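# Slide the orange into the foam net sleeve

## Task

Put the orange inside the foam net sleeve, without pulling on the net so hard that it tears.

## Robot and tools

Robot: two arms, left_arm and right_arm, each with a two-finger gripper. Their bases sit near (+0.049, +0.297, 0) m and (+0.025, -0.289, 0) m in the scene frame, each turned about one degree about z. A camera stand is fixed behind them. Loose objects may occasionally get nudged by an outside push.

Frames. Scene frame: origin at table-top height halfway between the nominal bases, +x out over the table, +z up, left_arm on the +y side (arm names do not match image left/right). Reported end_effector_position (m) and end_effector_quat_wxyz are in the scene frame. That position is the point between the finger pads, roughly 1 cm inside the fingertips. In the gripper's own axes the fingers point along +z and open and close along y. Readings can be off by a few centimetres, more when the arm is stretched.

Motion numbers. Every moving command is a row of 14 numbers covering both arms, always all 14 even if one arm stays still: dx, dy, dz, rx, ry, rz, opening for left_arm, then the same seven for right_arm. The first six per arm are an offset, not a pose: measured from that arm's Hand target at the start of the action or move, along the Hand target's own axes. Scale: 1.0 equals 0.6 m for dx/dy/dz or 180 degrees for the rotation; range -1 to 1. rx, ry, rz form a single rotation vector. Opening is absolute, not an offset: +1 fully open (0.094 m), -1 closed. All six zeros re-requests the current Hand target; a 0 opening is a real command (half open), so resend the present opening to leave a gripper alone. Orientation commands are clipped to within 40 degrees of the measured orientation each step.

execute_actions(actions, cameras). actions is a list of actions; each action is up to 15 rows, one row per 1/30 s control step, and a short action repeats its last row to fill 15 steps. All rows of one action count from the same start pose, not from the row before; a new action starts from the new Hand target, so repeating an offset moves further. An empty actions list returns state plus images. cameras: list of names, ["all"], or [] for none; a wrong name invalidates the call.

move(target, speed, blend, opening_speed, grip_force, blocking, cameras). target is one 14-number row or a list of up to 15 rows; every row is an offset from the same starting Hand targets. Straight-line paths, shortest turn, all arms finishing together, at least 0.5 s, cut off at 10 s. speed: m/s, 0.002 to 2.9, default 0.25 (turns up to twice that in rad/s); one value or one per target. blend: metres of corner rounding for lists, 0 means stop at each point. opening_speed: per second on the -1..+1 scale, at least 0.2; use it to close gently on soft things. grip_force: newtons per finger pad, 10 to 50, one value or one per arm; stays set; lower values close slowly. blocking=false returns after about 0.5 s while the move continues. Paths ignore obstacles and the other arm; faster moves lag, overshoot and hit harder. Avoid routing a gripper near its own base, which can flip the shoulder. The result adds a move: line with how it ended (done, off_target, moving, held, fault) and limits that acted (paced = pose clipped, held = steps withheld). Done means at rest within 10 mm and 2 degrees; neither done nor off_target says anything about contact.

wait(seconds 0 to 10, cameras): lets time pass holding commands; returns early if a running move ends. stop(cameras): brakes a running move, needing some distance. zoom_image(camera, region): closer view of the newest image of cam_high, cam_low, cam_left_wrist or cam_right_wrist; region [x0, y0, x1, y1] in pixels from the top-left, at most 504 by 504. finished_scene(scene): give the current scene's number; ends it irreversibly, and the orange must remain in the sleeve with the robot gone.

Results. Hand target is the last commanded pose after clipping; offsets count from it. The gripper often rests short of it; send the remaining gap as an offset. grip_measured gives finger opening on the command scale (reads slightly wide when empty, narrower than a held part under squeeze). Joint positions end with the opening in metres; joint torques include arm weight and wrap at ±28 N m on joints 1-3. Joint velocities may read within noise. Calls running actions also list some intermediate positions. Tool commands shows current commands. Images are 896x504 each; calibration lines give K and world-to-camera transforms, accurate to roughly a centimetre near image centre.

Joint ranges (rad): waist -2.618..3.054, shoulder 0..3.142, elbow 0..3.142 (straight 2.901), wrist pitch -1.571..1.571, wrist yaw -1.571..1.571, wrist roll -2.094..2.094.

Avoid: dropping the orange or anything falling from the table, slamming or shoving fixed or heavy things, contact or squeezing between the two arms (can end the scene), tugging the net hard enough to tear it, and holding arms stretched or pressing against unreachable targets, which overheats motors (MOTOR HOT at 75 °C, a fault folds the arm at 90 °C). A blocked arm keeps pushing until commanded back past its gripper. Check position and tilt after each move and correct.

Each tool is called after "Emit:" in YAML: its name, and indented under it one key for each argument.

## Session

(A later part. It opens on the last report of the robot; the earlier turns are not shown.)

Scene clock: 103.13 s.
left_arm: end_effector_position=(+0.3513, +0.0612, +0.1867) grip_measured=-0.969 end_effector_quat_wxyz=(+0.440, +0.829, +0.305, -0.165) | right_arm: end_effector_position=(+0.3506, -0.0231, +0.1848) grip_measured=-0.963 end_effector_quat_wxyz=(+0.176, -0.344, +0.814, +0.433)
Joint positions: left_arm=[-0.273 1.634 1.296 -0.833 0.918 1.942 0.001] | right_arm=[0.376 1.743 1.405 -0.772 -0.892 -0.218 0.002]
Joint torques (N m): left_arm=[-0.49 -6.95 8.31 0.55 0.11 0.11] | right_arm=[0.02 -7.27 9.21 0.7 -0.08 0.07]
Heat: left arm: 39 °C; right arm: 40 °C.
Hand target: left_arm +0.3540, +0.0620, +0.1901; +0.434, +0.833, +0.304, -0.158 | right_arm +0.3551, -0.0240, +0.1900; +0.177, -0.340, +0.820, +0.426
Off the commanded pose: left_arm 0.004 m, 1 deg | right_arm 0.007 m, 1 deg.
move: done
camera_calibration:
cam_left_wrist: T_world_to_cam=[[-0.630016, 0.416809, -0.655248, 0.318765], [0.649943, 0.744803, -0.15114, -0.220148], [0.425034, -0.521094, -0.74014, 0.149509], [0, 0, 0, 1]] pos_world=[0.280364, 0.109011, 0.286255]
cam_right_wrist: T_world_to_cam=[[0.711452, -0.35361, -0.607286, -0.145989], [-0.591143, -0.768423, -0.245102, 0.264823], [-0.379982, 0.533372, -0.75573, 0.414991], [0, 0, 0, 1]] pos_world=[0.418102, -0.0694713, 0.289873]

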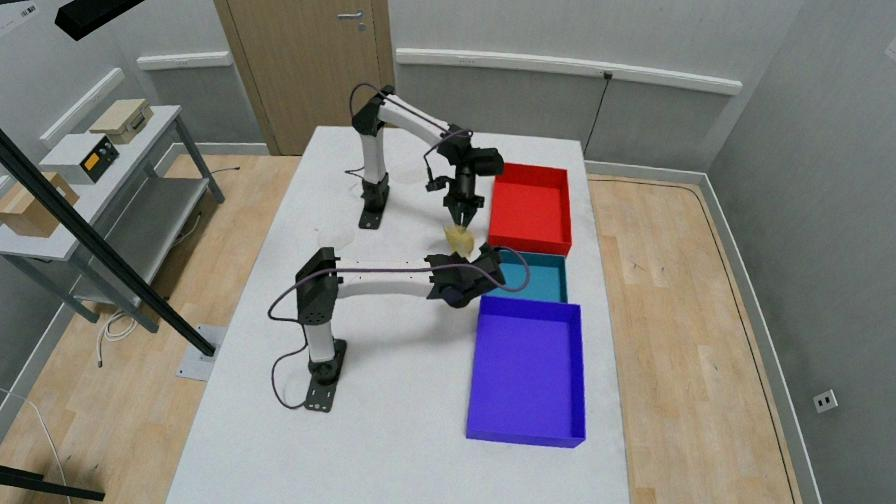

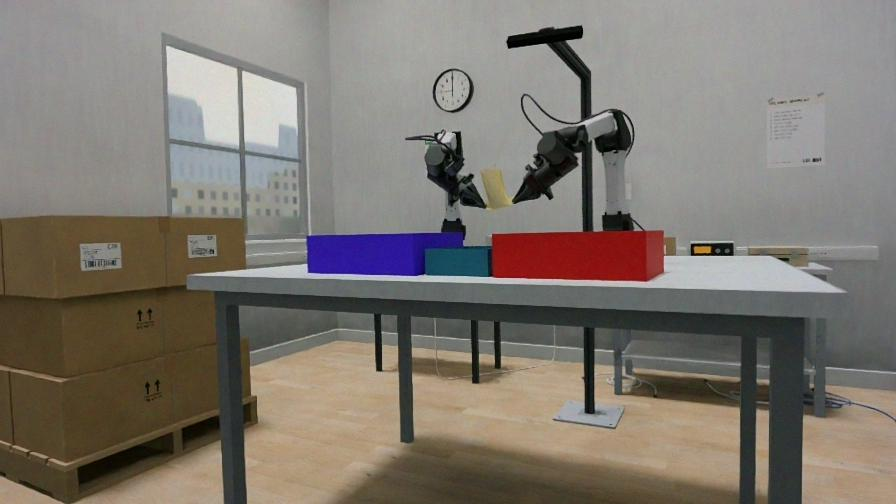

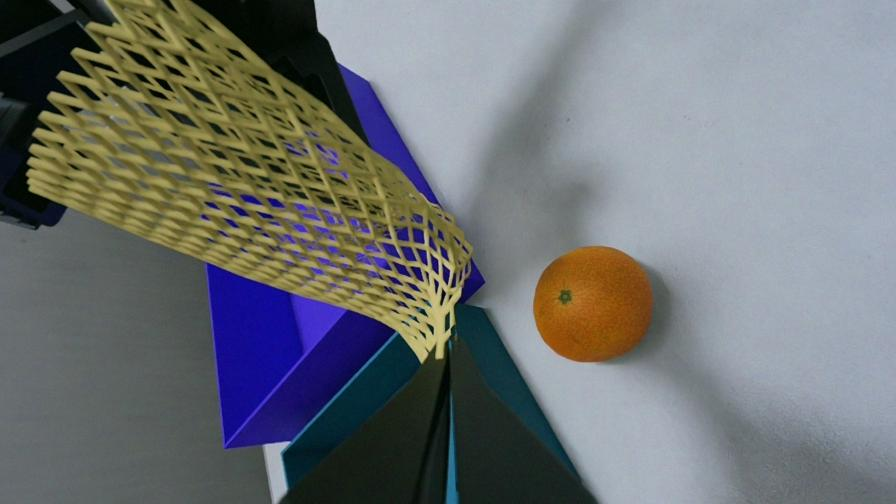

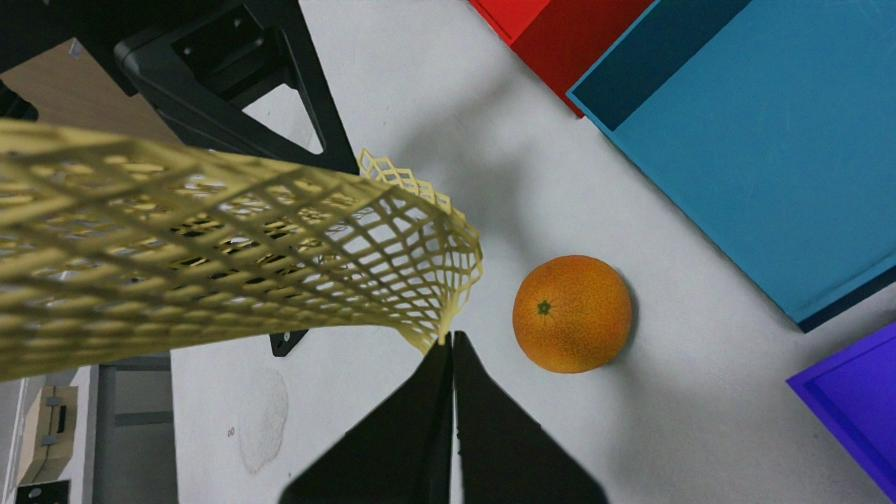

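Emit:
move:
  target: [0.0717, -0.0854, 0.0781, 0, 0, 0, -1, 0.0657, -0.0657, 0.0650, 0, 0, 0, -1]
  speed: 0.1
  cameras: ["all"]

Scene clock: 131.63 s.
left_arm: end_effector_position=(+0.3508, +0.0613, +0.1152) grip_measured=-0.969 end_effector_quat_wxyz=(+0.438, +0.830, +0.303, -0.165) | right_arm: end_effector_position=(+0.3497, -0.0236, +0.1227) grip_measured=-0.963 end_effector_quat_wxyz=(+0.166, -0.340, +0.818, +0.433)
Joint positions: left_arm=[-0.273 1.701 1.079 -0.557 0.918 1.952 0.001] | right_arm=[0.376 1.801 1.232 -0.564 -0.89 -0.218 0.002]
Joint torques (N m): left_arm=[-0.44 -6.65 5.16 0.99 0.11 0.04] | right_arm=[0.1 -7.69 5.38 1.22 -0.11 0.01]
Heat: left arm: 40 °C; right arm: 40 °C.
Hand target: left_arm +0.3540, +0.0620, +0.1084; +0.434, +0.833, +0.304, -0.158 | right_arm +0.3551, -0.0241, +0.1220; +0.177, -0.340, +0.820, +0.426
Off the commanded pose: left_arm 0.008 m, 1 deg | right_arm 0.006 m, 2 deg.
move: done
camera_calibration:
cam_left_wrist: T_world_to_cam=[[-0.62764, 0.421534, -0.654505, 0.270257], [0.653868, 0.741728, -0.14932, -0.23213], [0.422521, -0.521679, -0.741166, 0.097859], [0, 0, 0, 1]] pos_world=[0.280059, 0.109306, 0.214753]
cam_right_wrist: T_world_to_cam=[[0.698276, -0.359841, -0.61881, -0.177404], [-0.596645, -0.770205, -0.225386, 0.248183], [-0.395507, 0.526592, -0.752513, 0.372905], [0, 0, 0, 1]] pos_world=[0.41944, -0.0690542, 0.226773]

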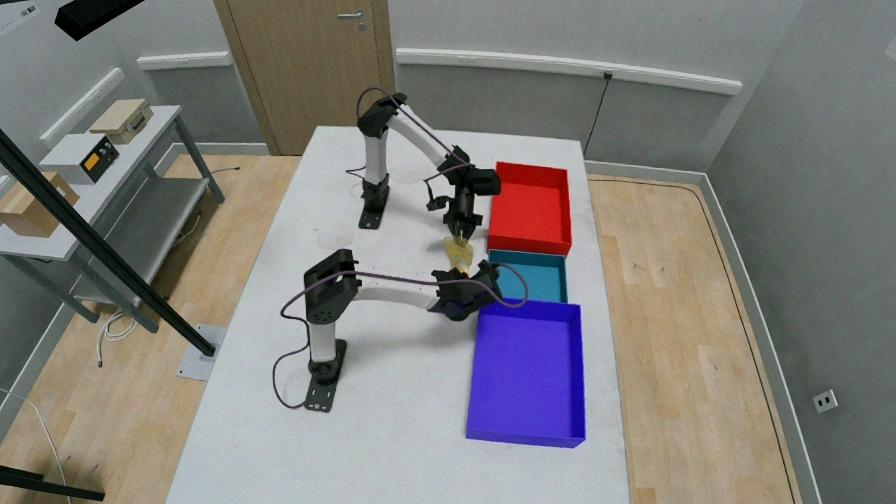

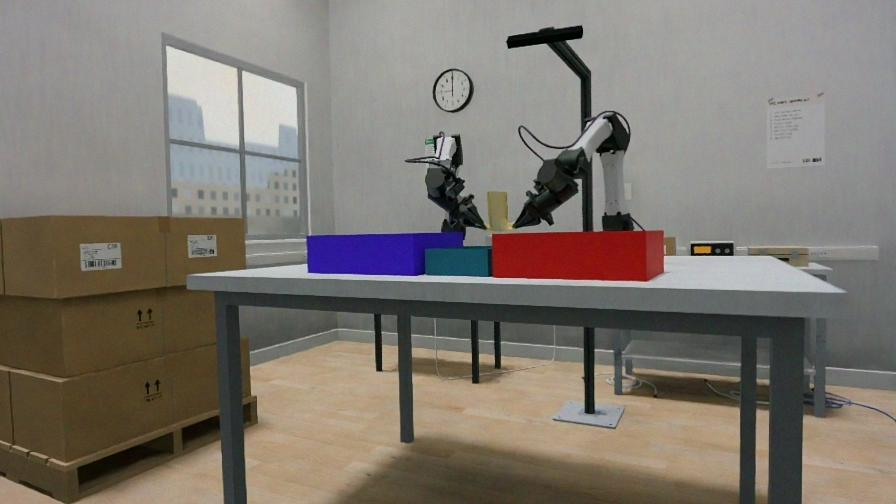

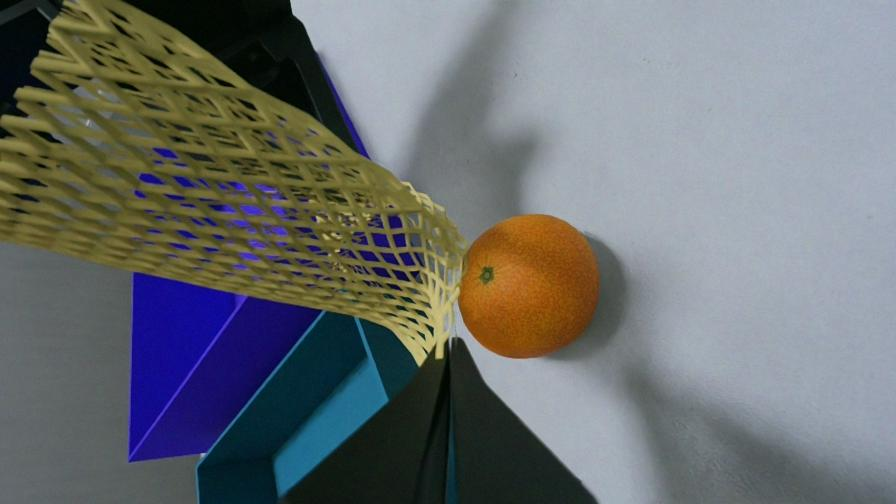

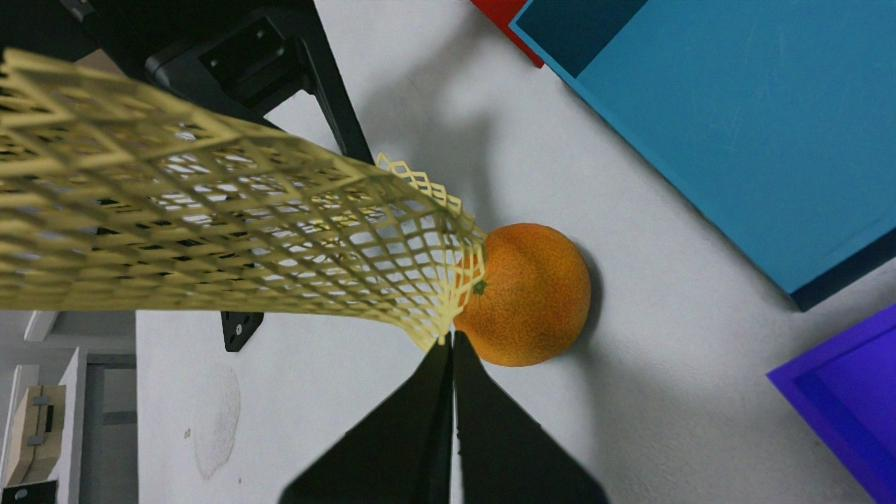

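Emit:
zoom_image:
  camera: "cam_low"
  region: [450, 170, 550, 250]

Emit:
zoom_image:
  camera: "cam_high"
  region: [420, 200, 520, 300]

Emit:
zoom_image:
  camera: "cam_right_wrist"
  region: [360, 140, 620, 380]

Emit:
zoom_image:
  camera: "cam_left_wrist"
  region: [360, 140, 620, 380]

Scaled by 5.040.

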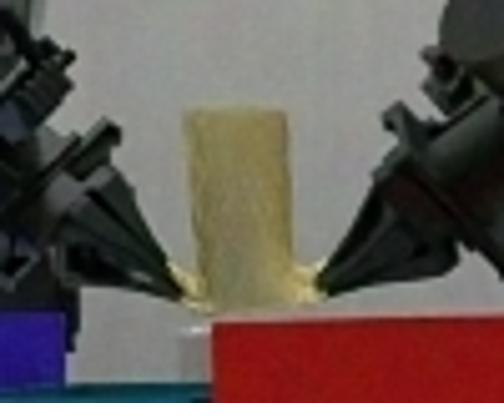

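Scaled by 5.040.

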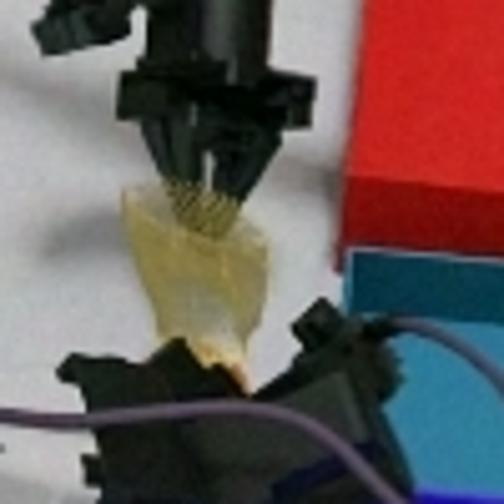

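Scaled by 1.938.

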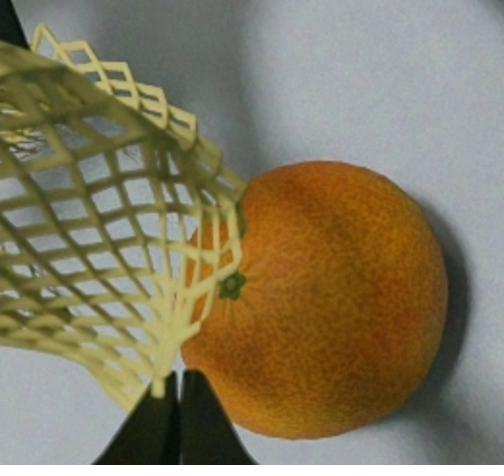

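Scaled by 1.938.

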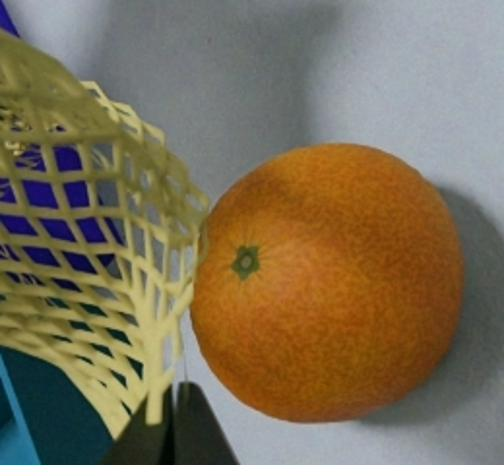

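Emit:
move:
  target: [0.01488, -0.01772, 0.03147, 0, 0, 0, -1, 0.00942, -0.00942, 0.02458, 0, 0, 0, -1]
  speed: 0.06
  cameras: ["all"]

Scene clock: 156.97 s.
left_arm: end_effector_position=(+0.3512, +0.0542, +0.0941) grip_measured=-0.969 end_effector_quat_wxyz=(+0.440, +0.833, +0.293, -0.159) | right_arm: end_effector_position=(+0.3501, -0.0170, +0.1081) grip_measured=-0.963 end_effector_quat_wxyz=(+0.167, -0.340, +0.819, +0.431)
Joint positions: left_arm=[-0.295 1.738 1.027 -0.441 0.909 1.942 0.001] | right_arm=[0.394 1.824 1.198 -0.486 -0.878 -0.193 0.002]
Joint torques (N m): left_arm=[-0.57 -6.5 4.98 1.03 0.11 -0.24] | right_arm=[0.17 -7.41 5.41 1.28 -0.12 0.09]
Heat: left arm: 40 °C; right arm: 42 °C.
Hand target: left_arm +0.3541, +0.0545, +0.0862; +0.434, +0.833, +0.304, -0.158 | right_arm +0.3552, -0.0166, +0.1069; +0.177, -0.340, +0.820, +0.426
Off the commanded pose: left_arm 0.008 m, 1 deg | right_arm 0.005 m, 1 deg.
move: done
camera_calibration:
cam_left_wrist: T_world_to_cam=[[-0.608225, 0.42922, -0.667707, 0.253778], [0.666225, 0.733345, -0.135461, -0.235344], [0.431517, -0.527234, -0.731996, 0.0745984], [0, 0, 0, 1]] pos_world=[0.278956, 0.102993, 0.192175]
cam_right_wrist: T_world_to_cam=[[0.700356, -0.362407, -0.61495, -0.185577], [-0.59646, -0.770376, -0.225294, 0.25003], [-0.392094, 0.524578, -0.755698, 0.357643], [0, 0, 0, 1]] pos_world=[0.419332, -0.0622489, 0.21248]

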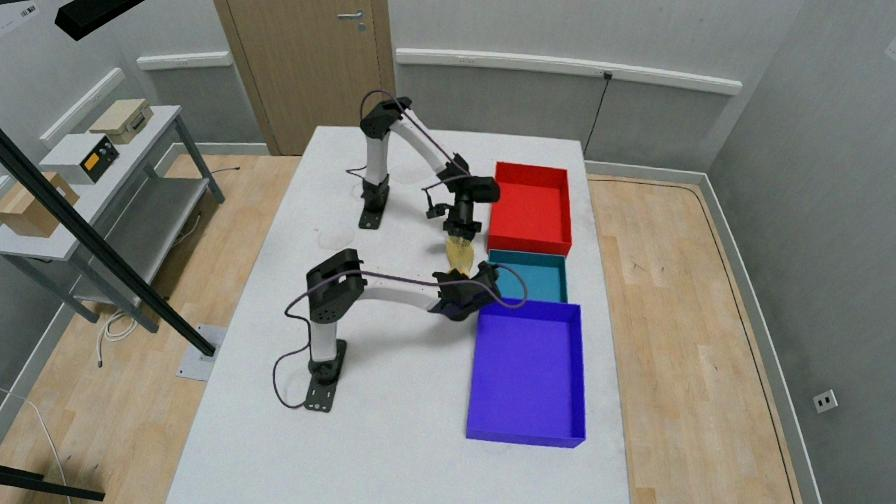

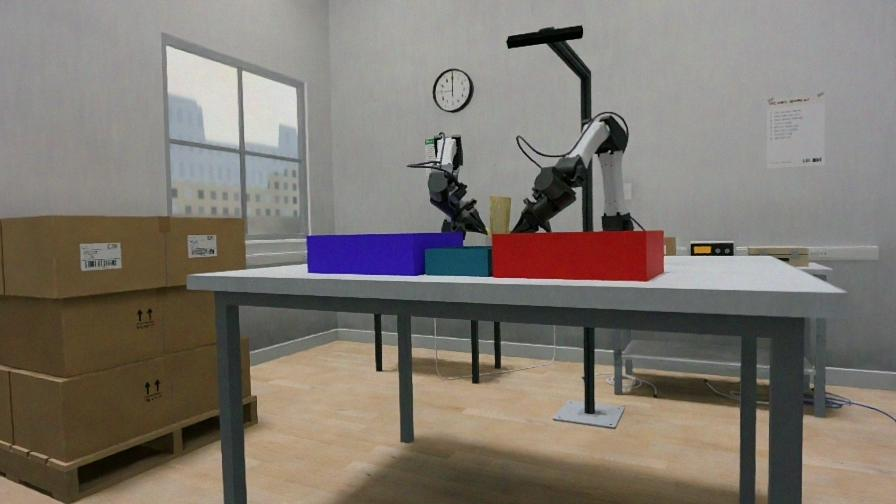

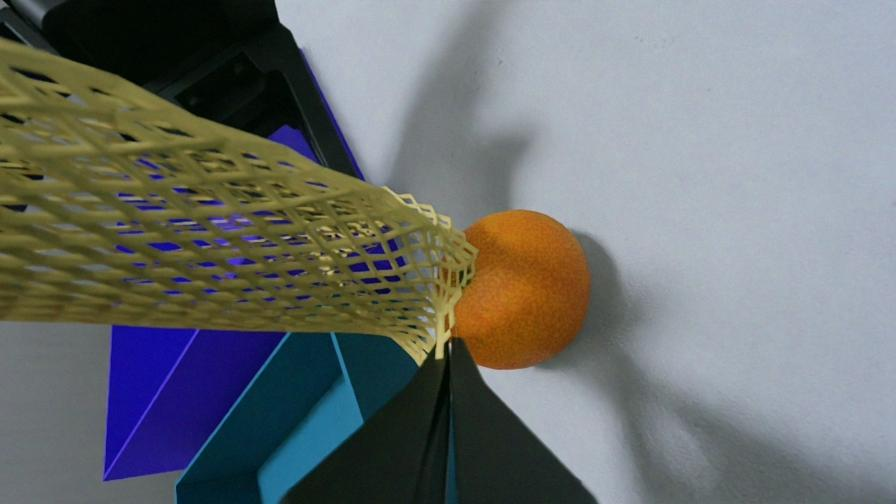

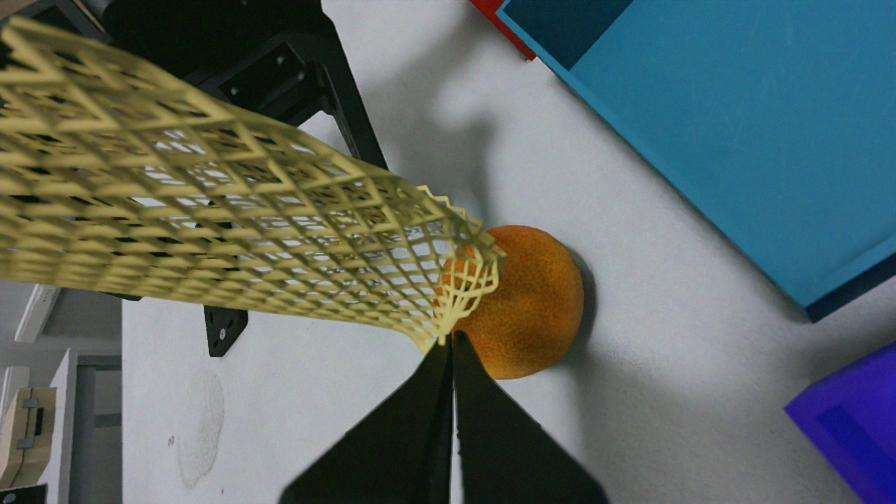

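Emit:
zoom_image:
  camera: "cam_right_wrist"
  region: [370, 160, 610, 400]

Emit:
zoom_image:
  camera: "cam_left_wrist"
  region: [370, 160, 610, 400]

Emit:
zoom_image:
  camera: "cam_low"
  region: [450, 170, 550, 250]

Emit:
zoom_image:
  camera: "cam_high"
  region: [420, 200, 520, 300]

Scaled by 2.100.

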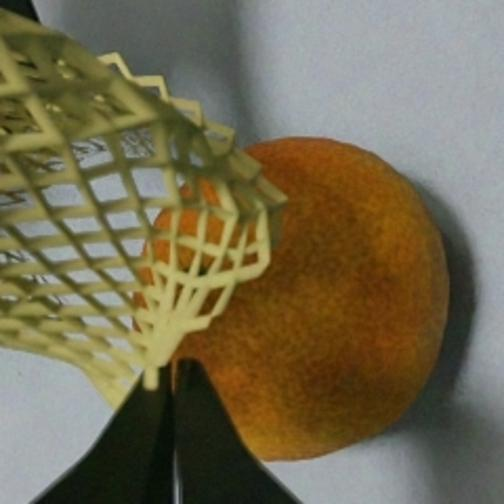

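Scaled by 2.100.

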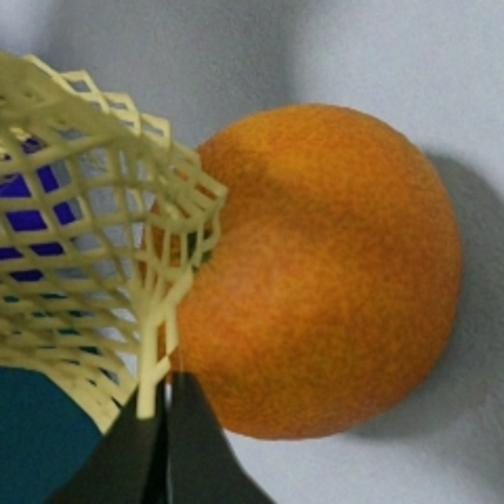

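Scaled by 5.040.

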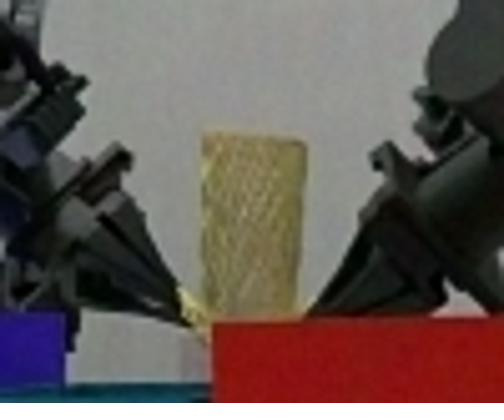

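Scaled by 5.040.

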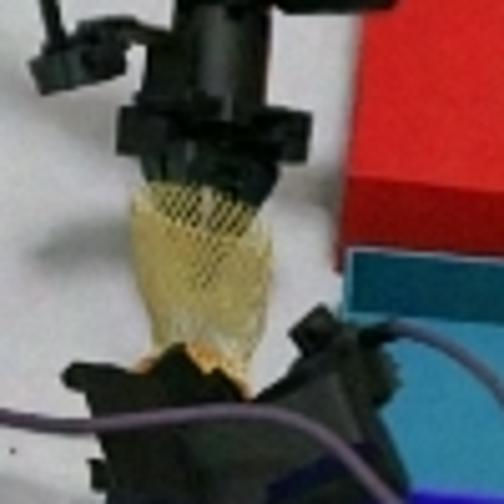

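Emit:
move:
  target: [0.0014, -0.00167, 0.02594, 0, 0, 0, -1, 0.00376, -0.00376, 0.02, 0, 0, 0, -1]
  speed: 0.06
  cameras: ["cam_left_wrist", "cam_right_wrist", "cam_low"]

Scene clock: 183.20 s.
left_arm: end_effector_position=(+0.3508, +0.0425, +0.0836) grip_measured=-0.969 end_effector_quat_wxyz=(+0.439, +0.834, +0.294, -0.160) | right_arm: end_effector_position=(+0.3509, -0.0096, +0.0982) grip_measured=-0.963 end_effector_quat_wxyz=(+0.168, -0.340, +0.820, +0.429)
Joint positions: left_arm=[-0.33 1.764 1.009 -0.361 0.892 1.893 0.001] | right_arm=[0.414 1.846 1.183 -0.427 -0.864 -0.166 0.002]
Joint torques (N m): left_arm=[-0.55 -6.6 4.96 1.15 0.11 -0.24] | right_arm=[0.31 -7.58 5.42 1.3 -0.13 0.06]
Heat: left arm: 39 °C; right arm: 43 °C.
Hand target: left_arm +0.3541, +0.0425, +0.0762; +0.434, +0.833, +0.304, -0.158 | right_arm +0.3552, -0.0086, +0.0974; +0.177, -0.340, +0.820, +0.426
Off the commanded pose: left_arm 0.008 m, 1 deg | right_arm 0.004 m, 1 deg.
move: done
camera_calibration:
cam_left_wrist: T_world_to_cam=[[-0.609462, 0.431787, -0.664918, 0.251552], [0.666325, 0.733436, -0.13447, -0.228083], [0.429612, -0.525006, -0.734712, 0.0617637], [0, 0, 0, 1]] pos_world=[0.278755, 0.0910934, 0.18197]
cam_right_wrist: T_world_to_cam=[[0.700771, -0.366277, -0.612178, -0.190022], [-0.597716, -0.769904, -0.223568, 0.254307], [-0.38943, 0.522578, -0.758456, 0.346043], [0, 0, 0, 1]] pos_world=[0.419925, -0.0546432, 0.202986]
Images, in order (width x height): cam_low 896x504, cam_left_wrist 896x504, cam_right_wrist 896x504.

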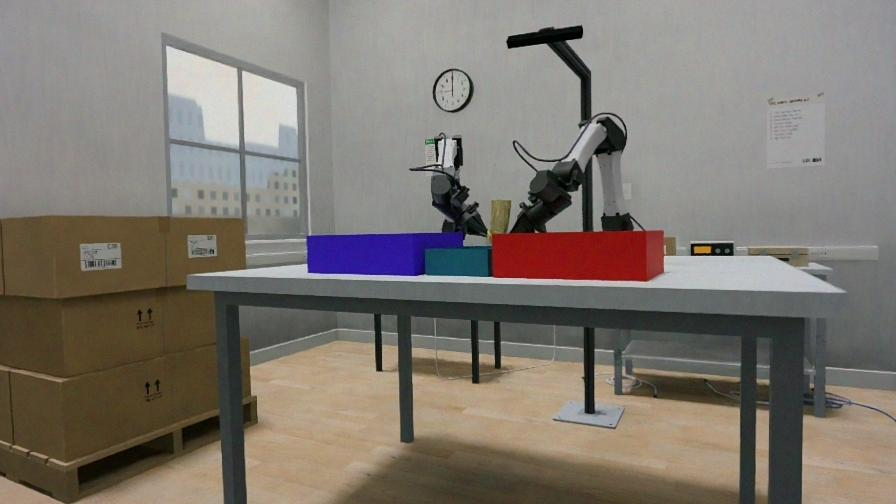

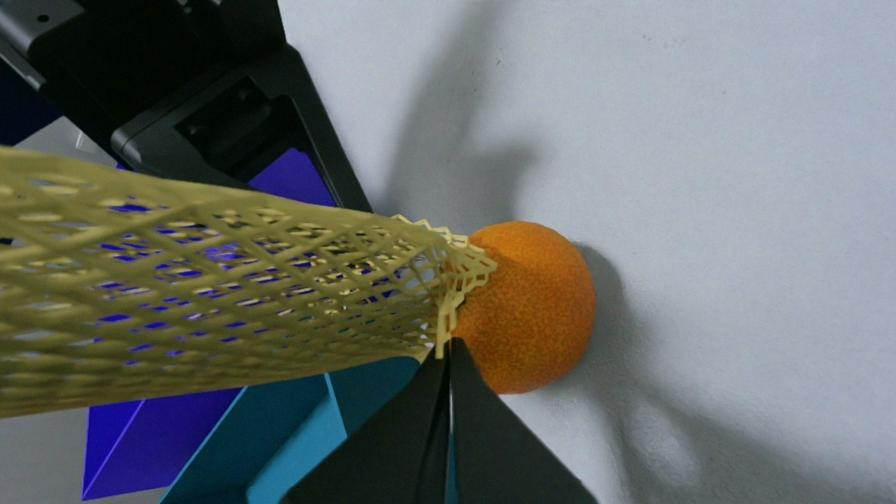

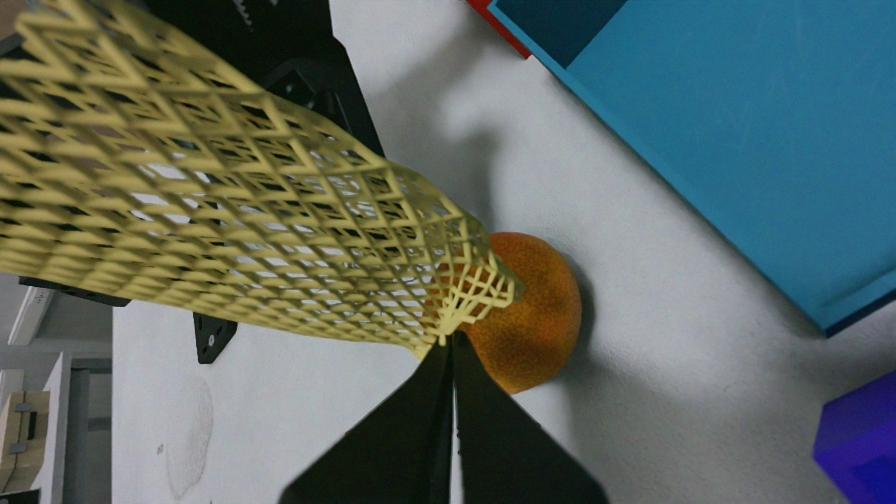

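Emit:
zoom_image:
  camera: "cam_right_wrist"
  region: [370, 160, 610, 400]

Emit:
zoom_image:
  camera: "cam_left_wrist"
  region: [370, 180, 610, 420]

Emit:
zoom_image:
  camera: "cam_low"
  region: [450, 180, 550, 260]

Scaled by 2.100.

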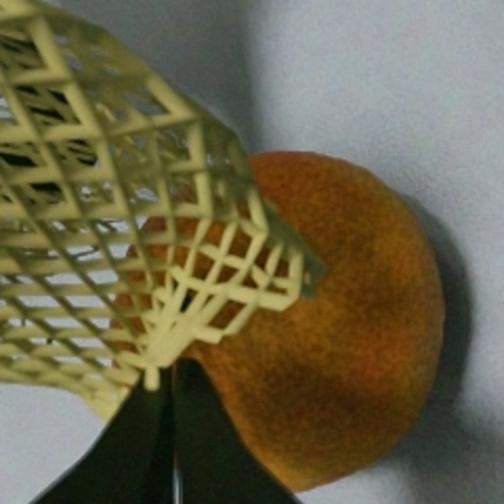

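Scaled by 2.100.

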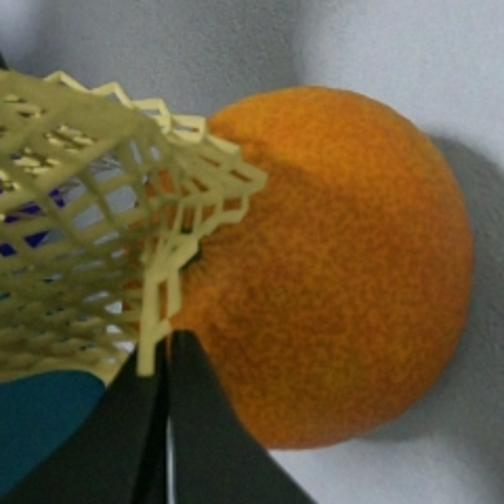

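Scaled by 5.040.

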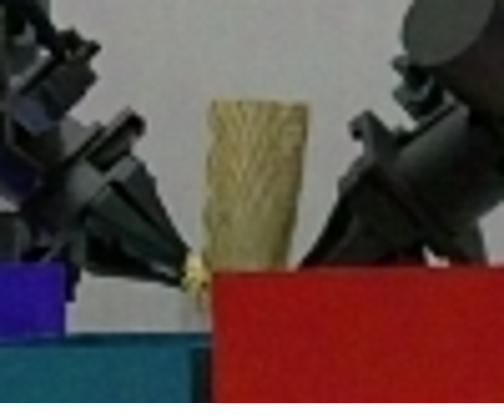

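Emit:
move:
  target:
    - [0.01414, -0.01685, 0.00665, 0, 0, 0, -1, 0.01653, -0.01653, 0.00497, 0, 0, 0, -1]
    - [0.03143, -0.03745, 0.00311, 0, 0, 0, -1, 0.03555, -0.03555, 0.00143, 0, 0, 0, -1]
  speed: 0.05
  blend: [0.005, 0]
  cameras: ["cam_left_wrist", "cam_right_wrist", "cam_low", "cam_high"]

Scene clock: 210.30 s.
left_arm: end_effector_position=(+0.3514, +0.0542, +0.0580) grip_measured=-0.969 end_effector_quat_wxyz=(+0.433, +0.834, +0.302, -0.159) | right_arm: end_effector_position=(+0.3494, -0.0232, +0.0714) grip_measured=-0.963 end_effector_quat_wxyz=(+0.161, -0.333, +0.826, +0.426)
Joint positions: left_arm=[-0.299 1.809 0.958 -0.303 0.892 1.925 0.001] | right_arm=[0.384 1.877 1.118 -0.375 -0.867 -0.195 0.002]
Joint torques (N m): left_arm=[0.79 -6.43 4.49 1.01 0.29 0.11] | right_arm=[-0.96 -7.77 5.14 1.23 -0.32 -0.25]
Heat: left arm: 40 °C; right arm: 43 °C.
Hand target: left_arm +0.3541, +0.0578, +0.0511; +0.434, +0.833, +0.304, -0.158 | right_arm +0.3552, -0.0252, +0.0722; +0.177, -0.340, +0.820, +0.426
Off the commanded pose: left_arm 0.008 m, 0 deg | right_arm 0.006 m, 2 deg.
move: done
camera_calibration:
cam_left_wrist: T_world_to_cam=[[-0.620258, 0.432045, -0.654689, 0.232988], [0.656117, 0.743172, -0.131174, -0.237759], [0.429874, -0.510914, -0.74443, 0.0484961], [0, 0, 0, 1]] pos_world=[0.279663, 0.100812, 0.157449]
cam_right_wrist: T_world_to_cam=[[0.685578, -0.382822, -0.619217, -0.204918], [-0.610848, -0.765221, -0.203226, 0.240252], [-0.396039, 0.517575, -0.758465, 0.334301], [0, 0, 0, 1]] pos_world=[0.419641, -0.0676265, 0.175493]

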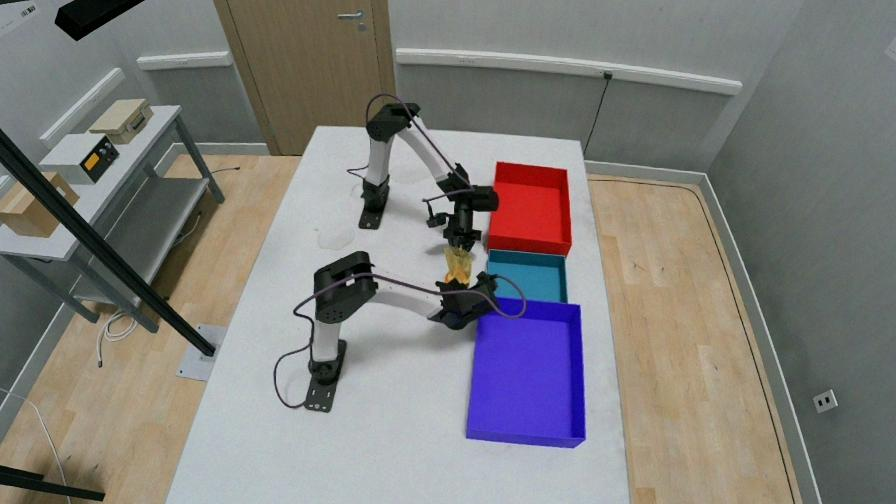

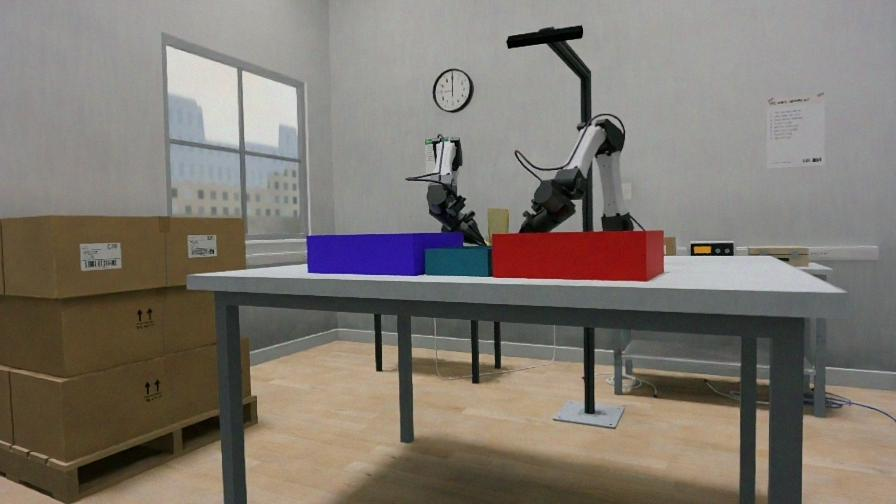

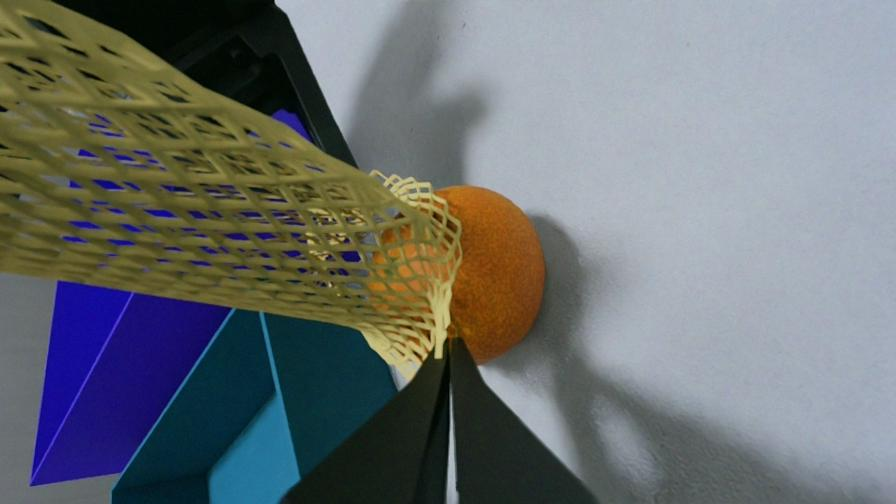

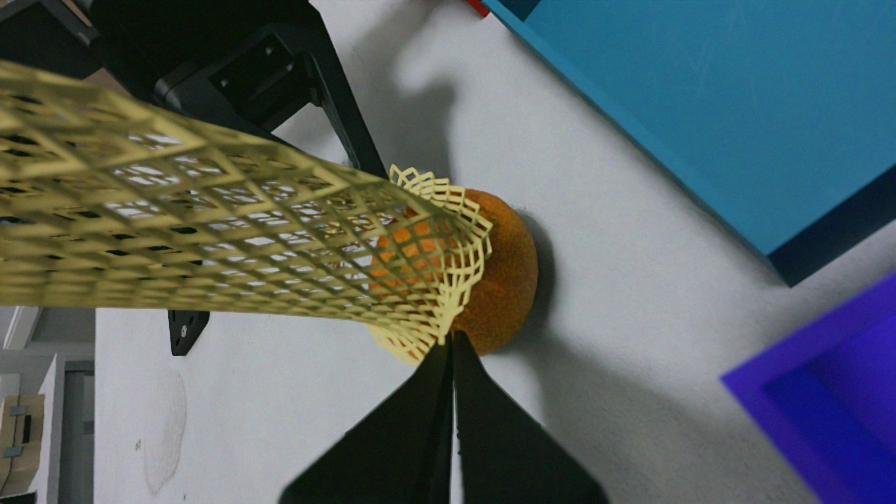

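Emit:
zoom_image:
  camera: "cam_right_wrist"
  region: [340, 140, 580, 380]

Emit:
zoom_image:
  camera: "cam_left_wrist"
  region: [340, 150, 580, 390]

Emit:
zoom_image:
  camera: "cam_high"
  region: [420, 220, 500, 300]

Scaled by 2.100.

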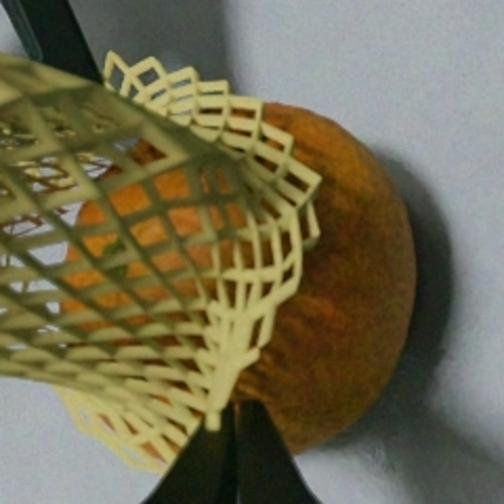

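Scaled by 2.100.

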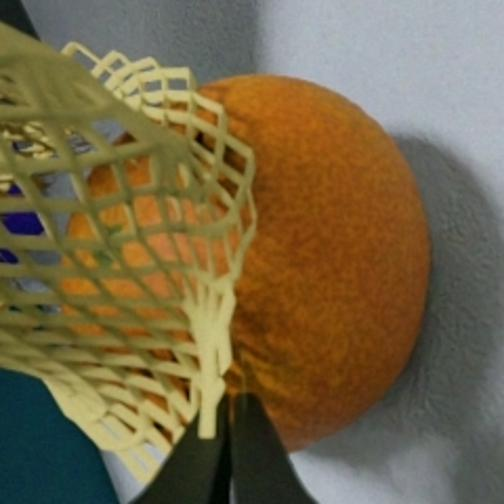

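Scaled by 6.300.

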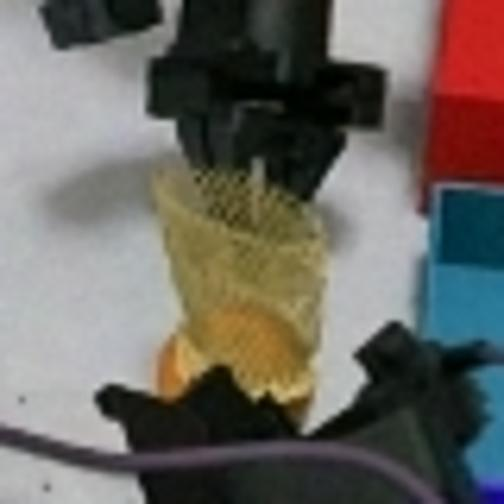

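Emit:
move:
  target: [0.02037, -0.02427, 0.00997, 0, 0, 0, -1, 0.02558, -0.02558, 0.01983, 0, 0, 0, -1]
  speed: 0.04
  cameras: ["cam_left_wrist", "cam_right_wrist", "cam_high"]

Scene clock: 232.67 s.
left_arm: end_effector_position=(+0.3529, +0.0590, +0.0424) grip_measured=-0.969 end_effector_quat_wxyz=(+0.439, +0.833, +0.298, -0.158) | right_arm: end_effector_position=(+0.3517, -0.0252, +0.0530) grip_measured=-0.963 end_effector_quat_wxyz=(+0.168, -0.333, +0.821, +0.432)
Joint positions: left_arm=[-0.281 1.85 0.931 -0.244 0.908 1.952 0.001] | right_arm=[0.371 1.92 1.079 -0.285 -0.887 -0.204 0.002]
Joint torques (N m): left_arm=[0.85 -6.31 4.1 0.95 0.23 0.11] | right_arm=[-0.83 -7.08 4.41 1.19 -0.15 -0.28]
Heat: left arm: 40 °C; right arm: 42 °C.
Hand target: left_arm +0.3541, +0.0638, +0.0321; +0.434, +0.833, +0.304, -0.158 | right_arm +0.3552, -0.0279, +0.0476; +0.177, -0.340, +0.820, +0.426
Off the commanded pose: left_arm 0.011 m, 1 deg | right_arm 0.007 m, 2 deg.
move: off_target (left_arm)
camera_calibration:
cam_left_wrist: T_world_to_cam=[[-0.61462, 0.426958, -0.663286, 0.220383], [0.65896, 0.740109, -0.134202, -0.244935], [0.433606, -0.519562, -0.736234, 0.0375699], [0, 0, 0, 1]] pos_world=[0.280564, 0.106704, 0.140966]
cam_right_wrist: T_world_to_cam=[[0.691325, -0.369546, -0.620891, -0.220182], [-0.607904, -0.761945, -0.223365, 0.236518], [-0.390542, 0.53186, -0.7514, 0.320402], [0, 0, 0, 1]] pos_world=[0.421128, -0.0715626, 0.156871]
Images, in order (width x height): cam_high 896x504, cam_left_wrist 896x504, cam_right_wrist 896x504.

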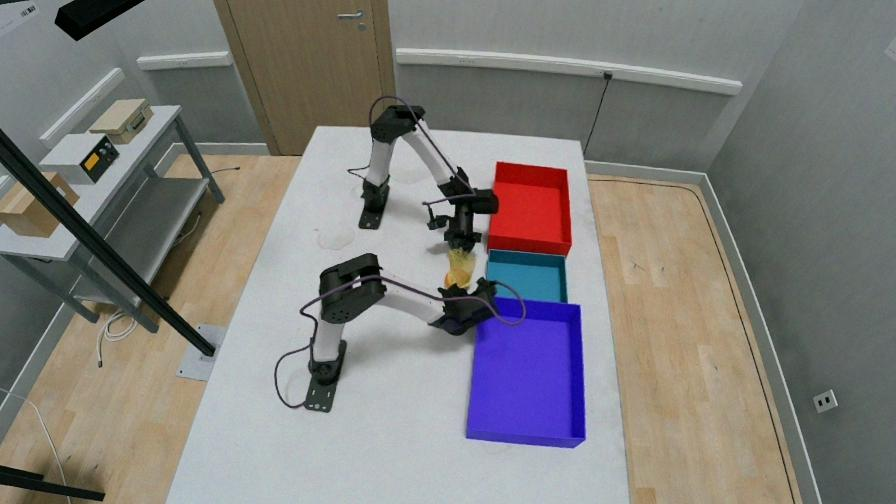

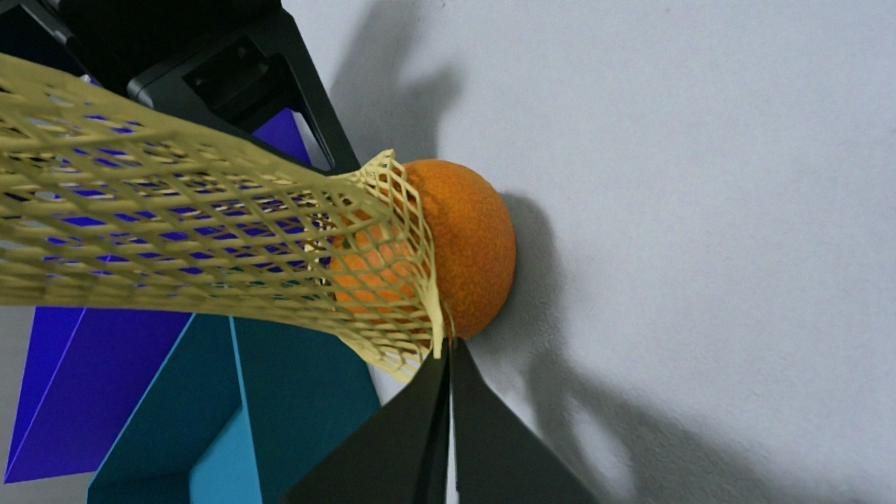

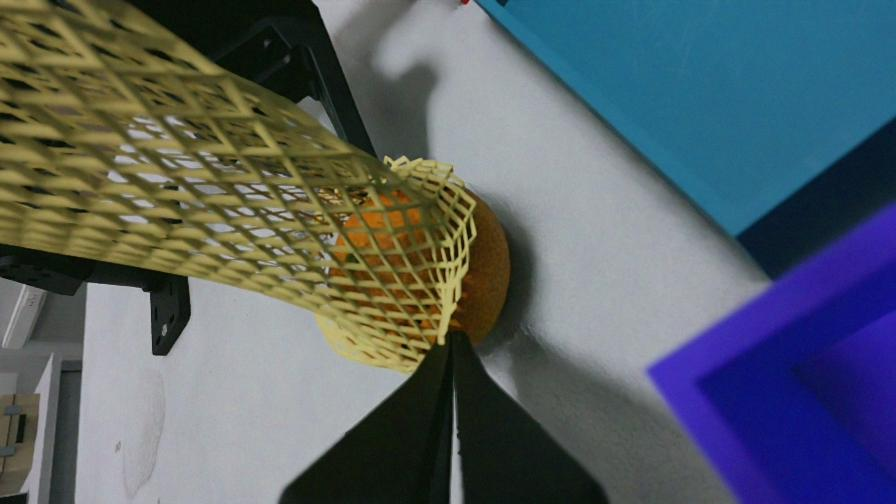

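Emit:
zoom_image:
  camera: "cam_right_wrist"
  region: [300, 140, 540, 380]

Emit:
zoom_image:
  camera: "cam_left_wrist"
  region: [310, 140, 550, 380]

Emit:
zoom_image:
  camera: "cam_high"
  region: [420, 220, 500, 300]

Scaled by 2.100.

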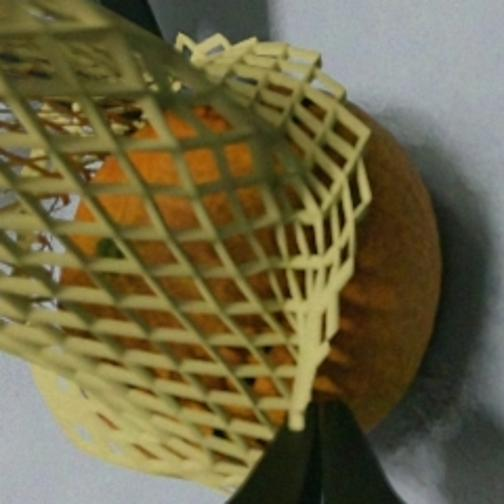

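Scaled by 2.100.

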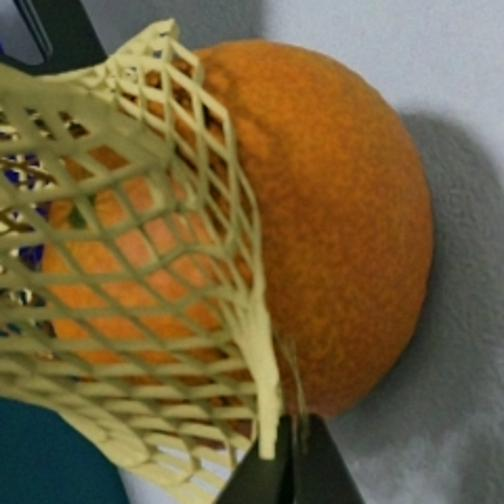

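Scaled by 6.300.

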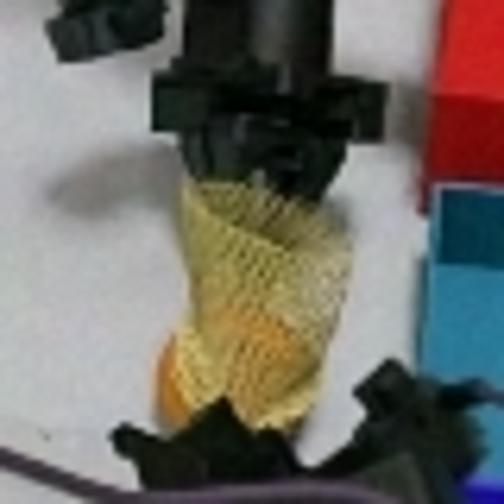

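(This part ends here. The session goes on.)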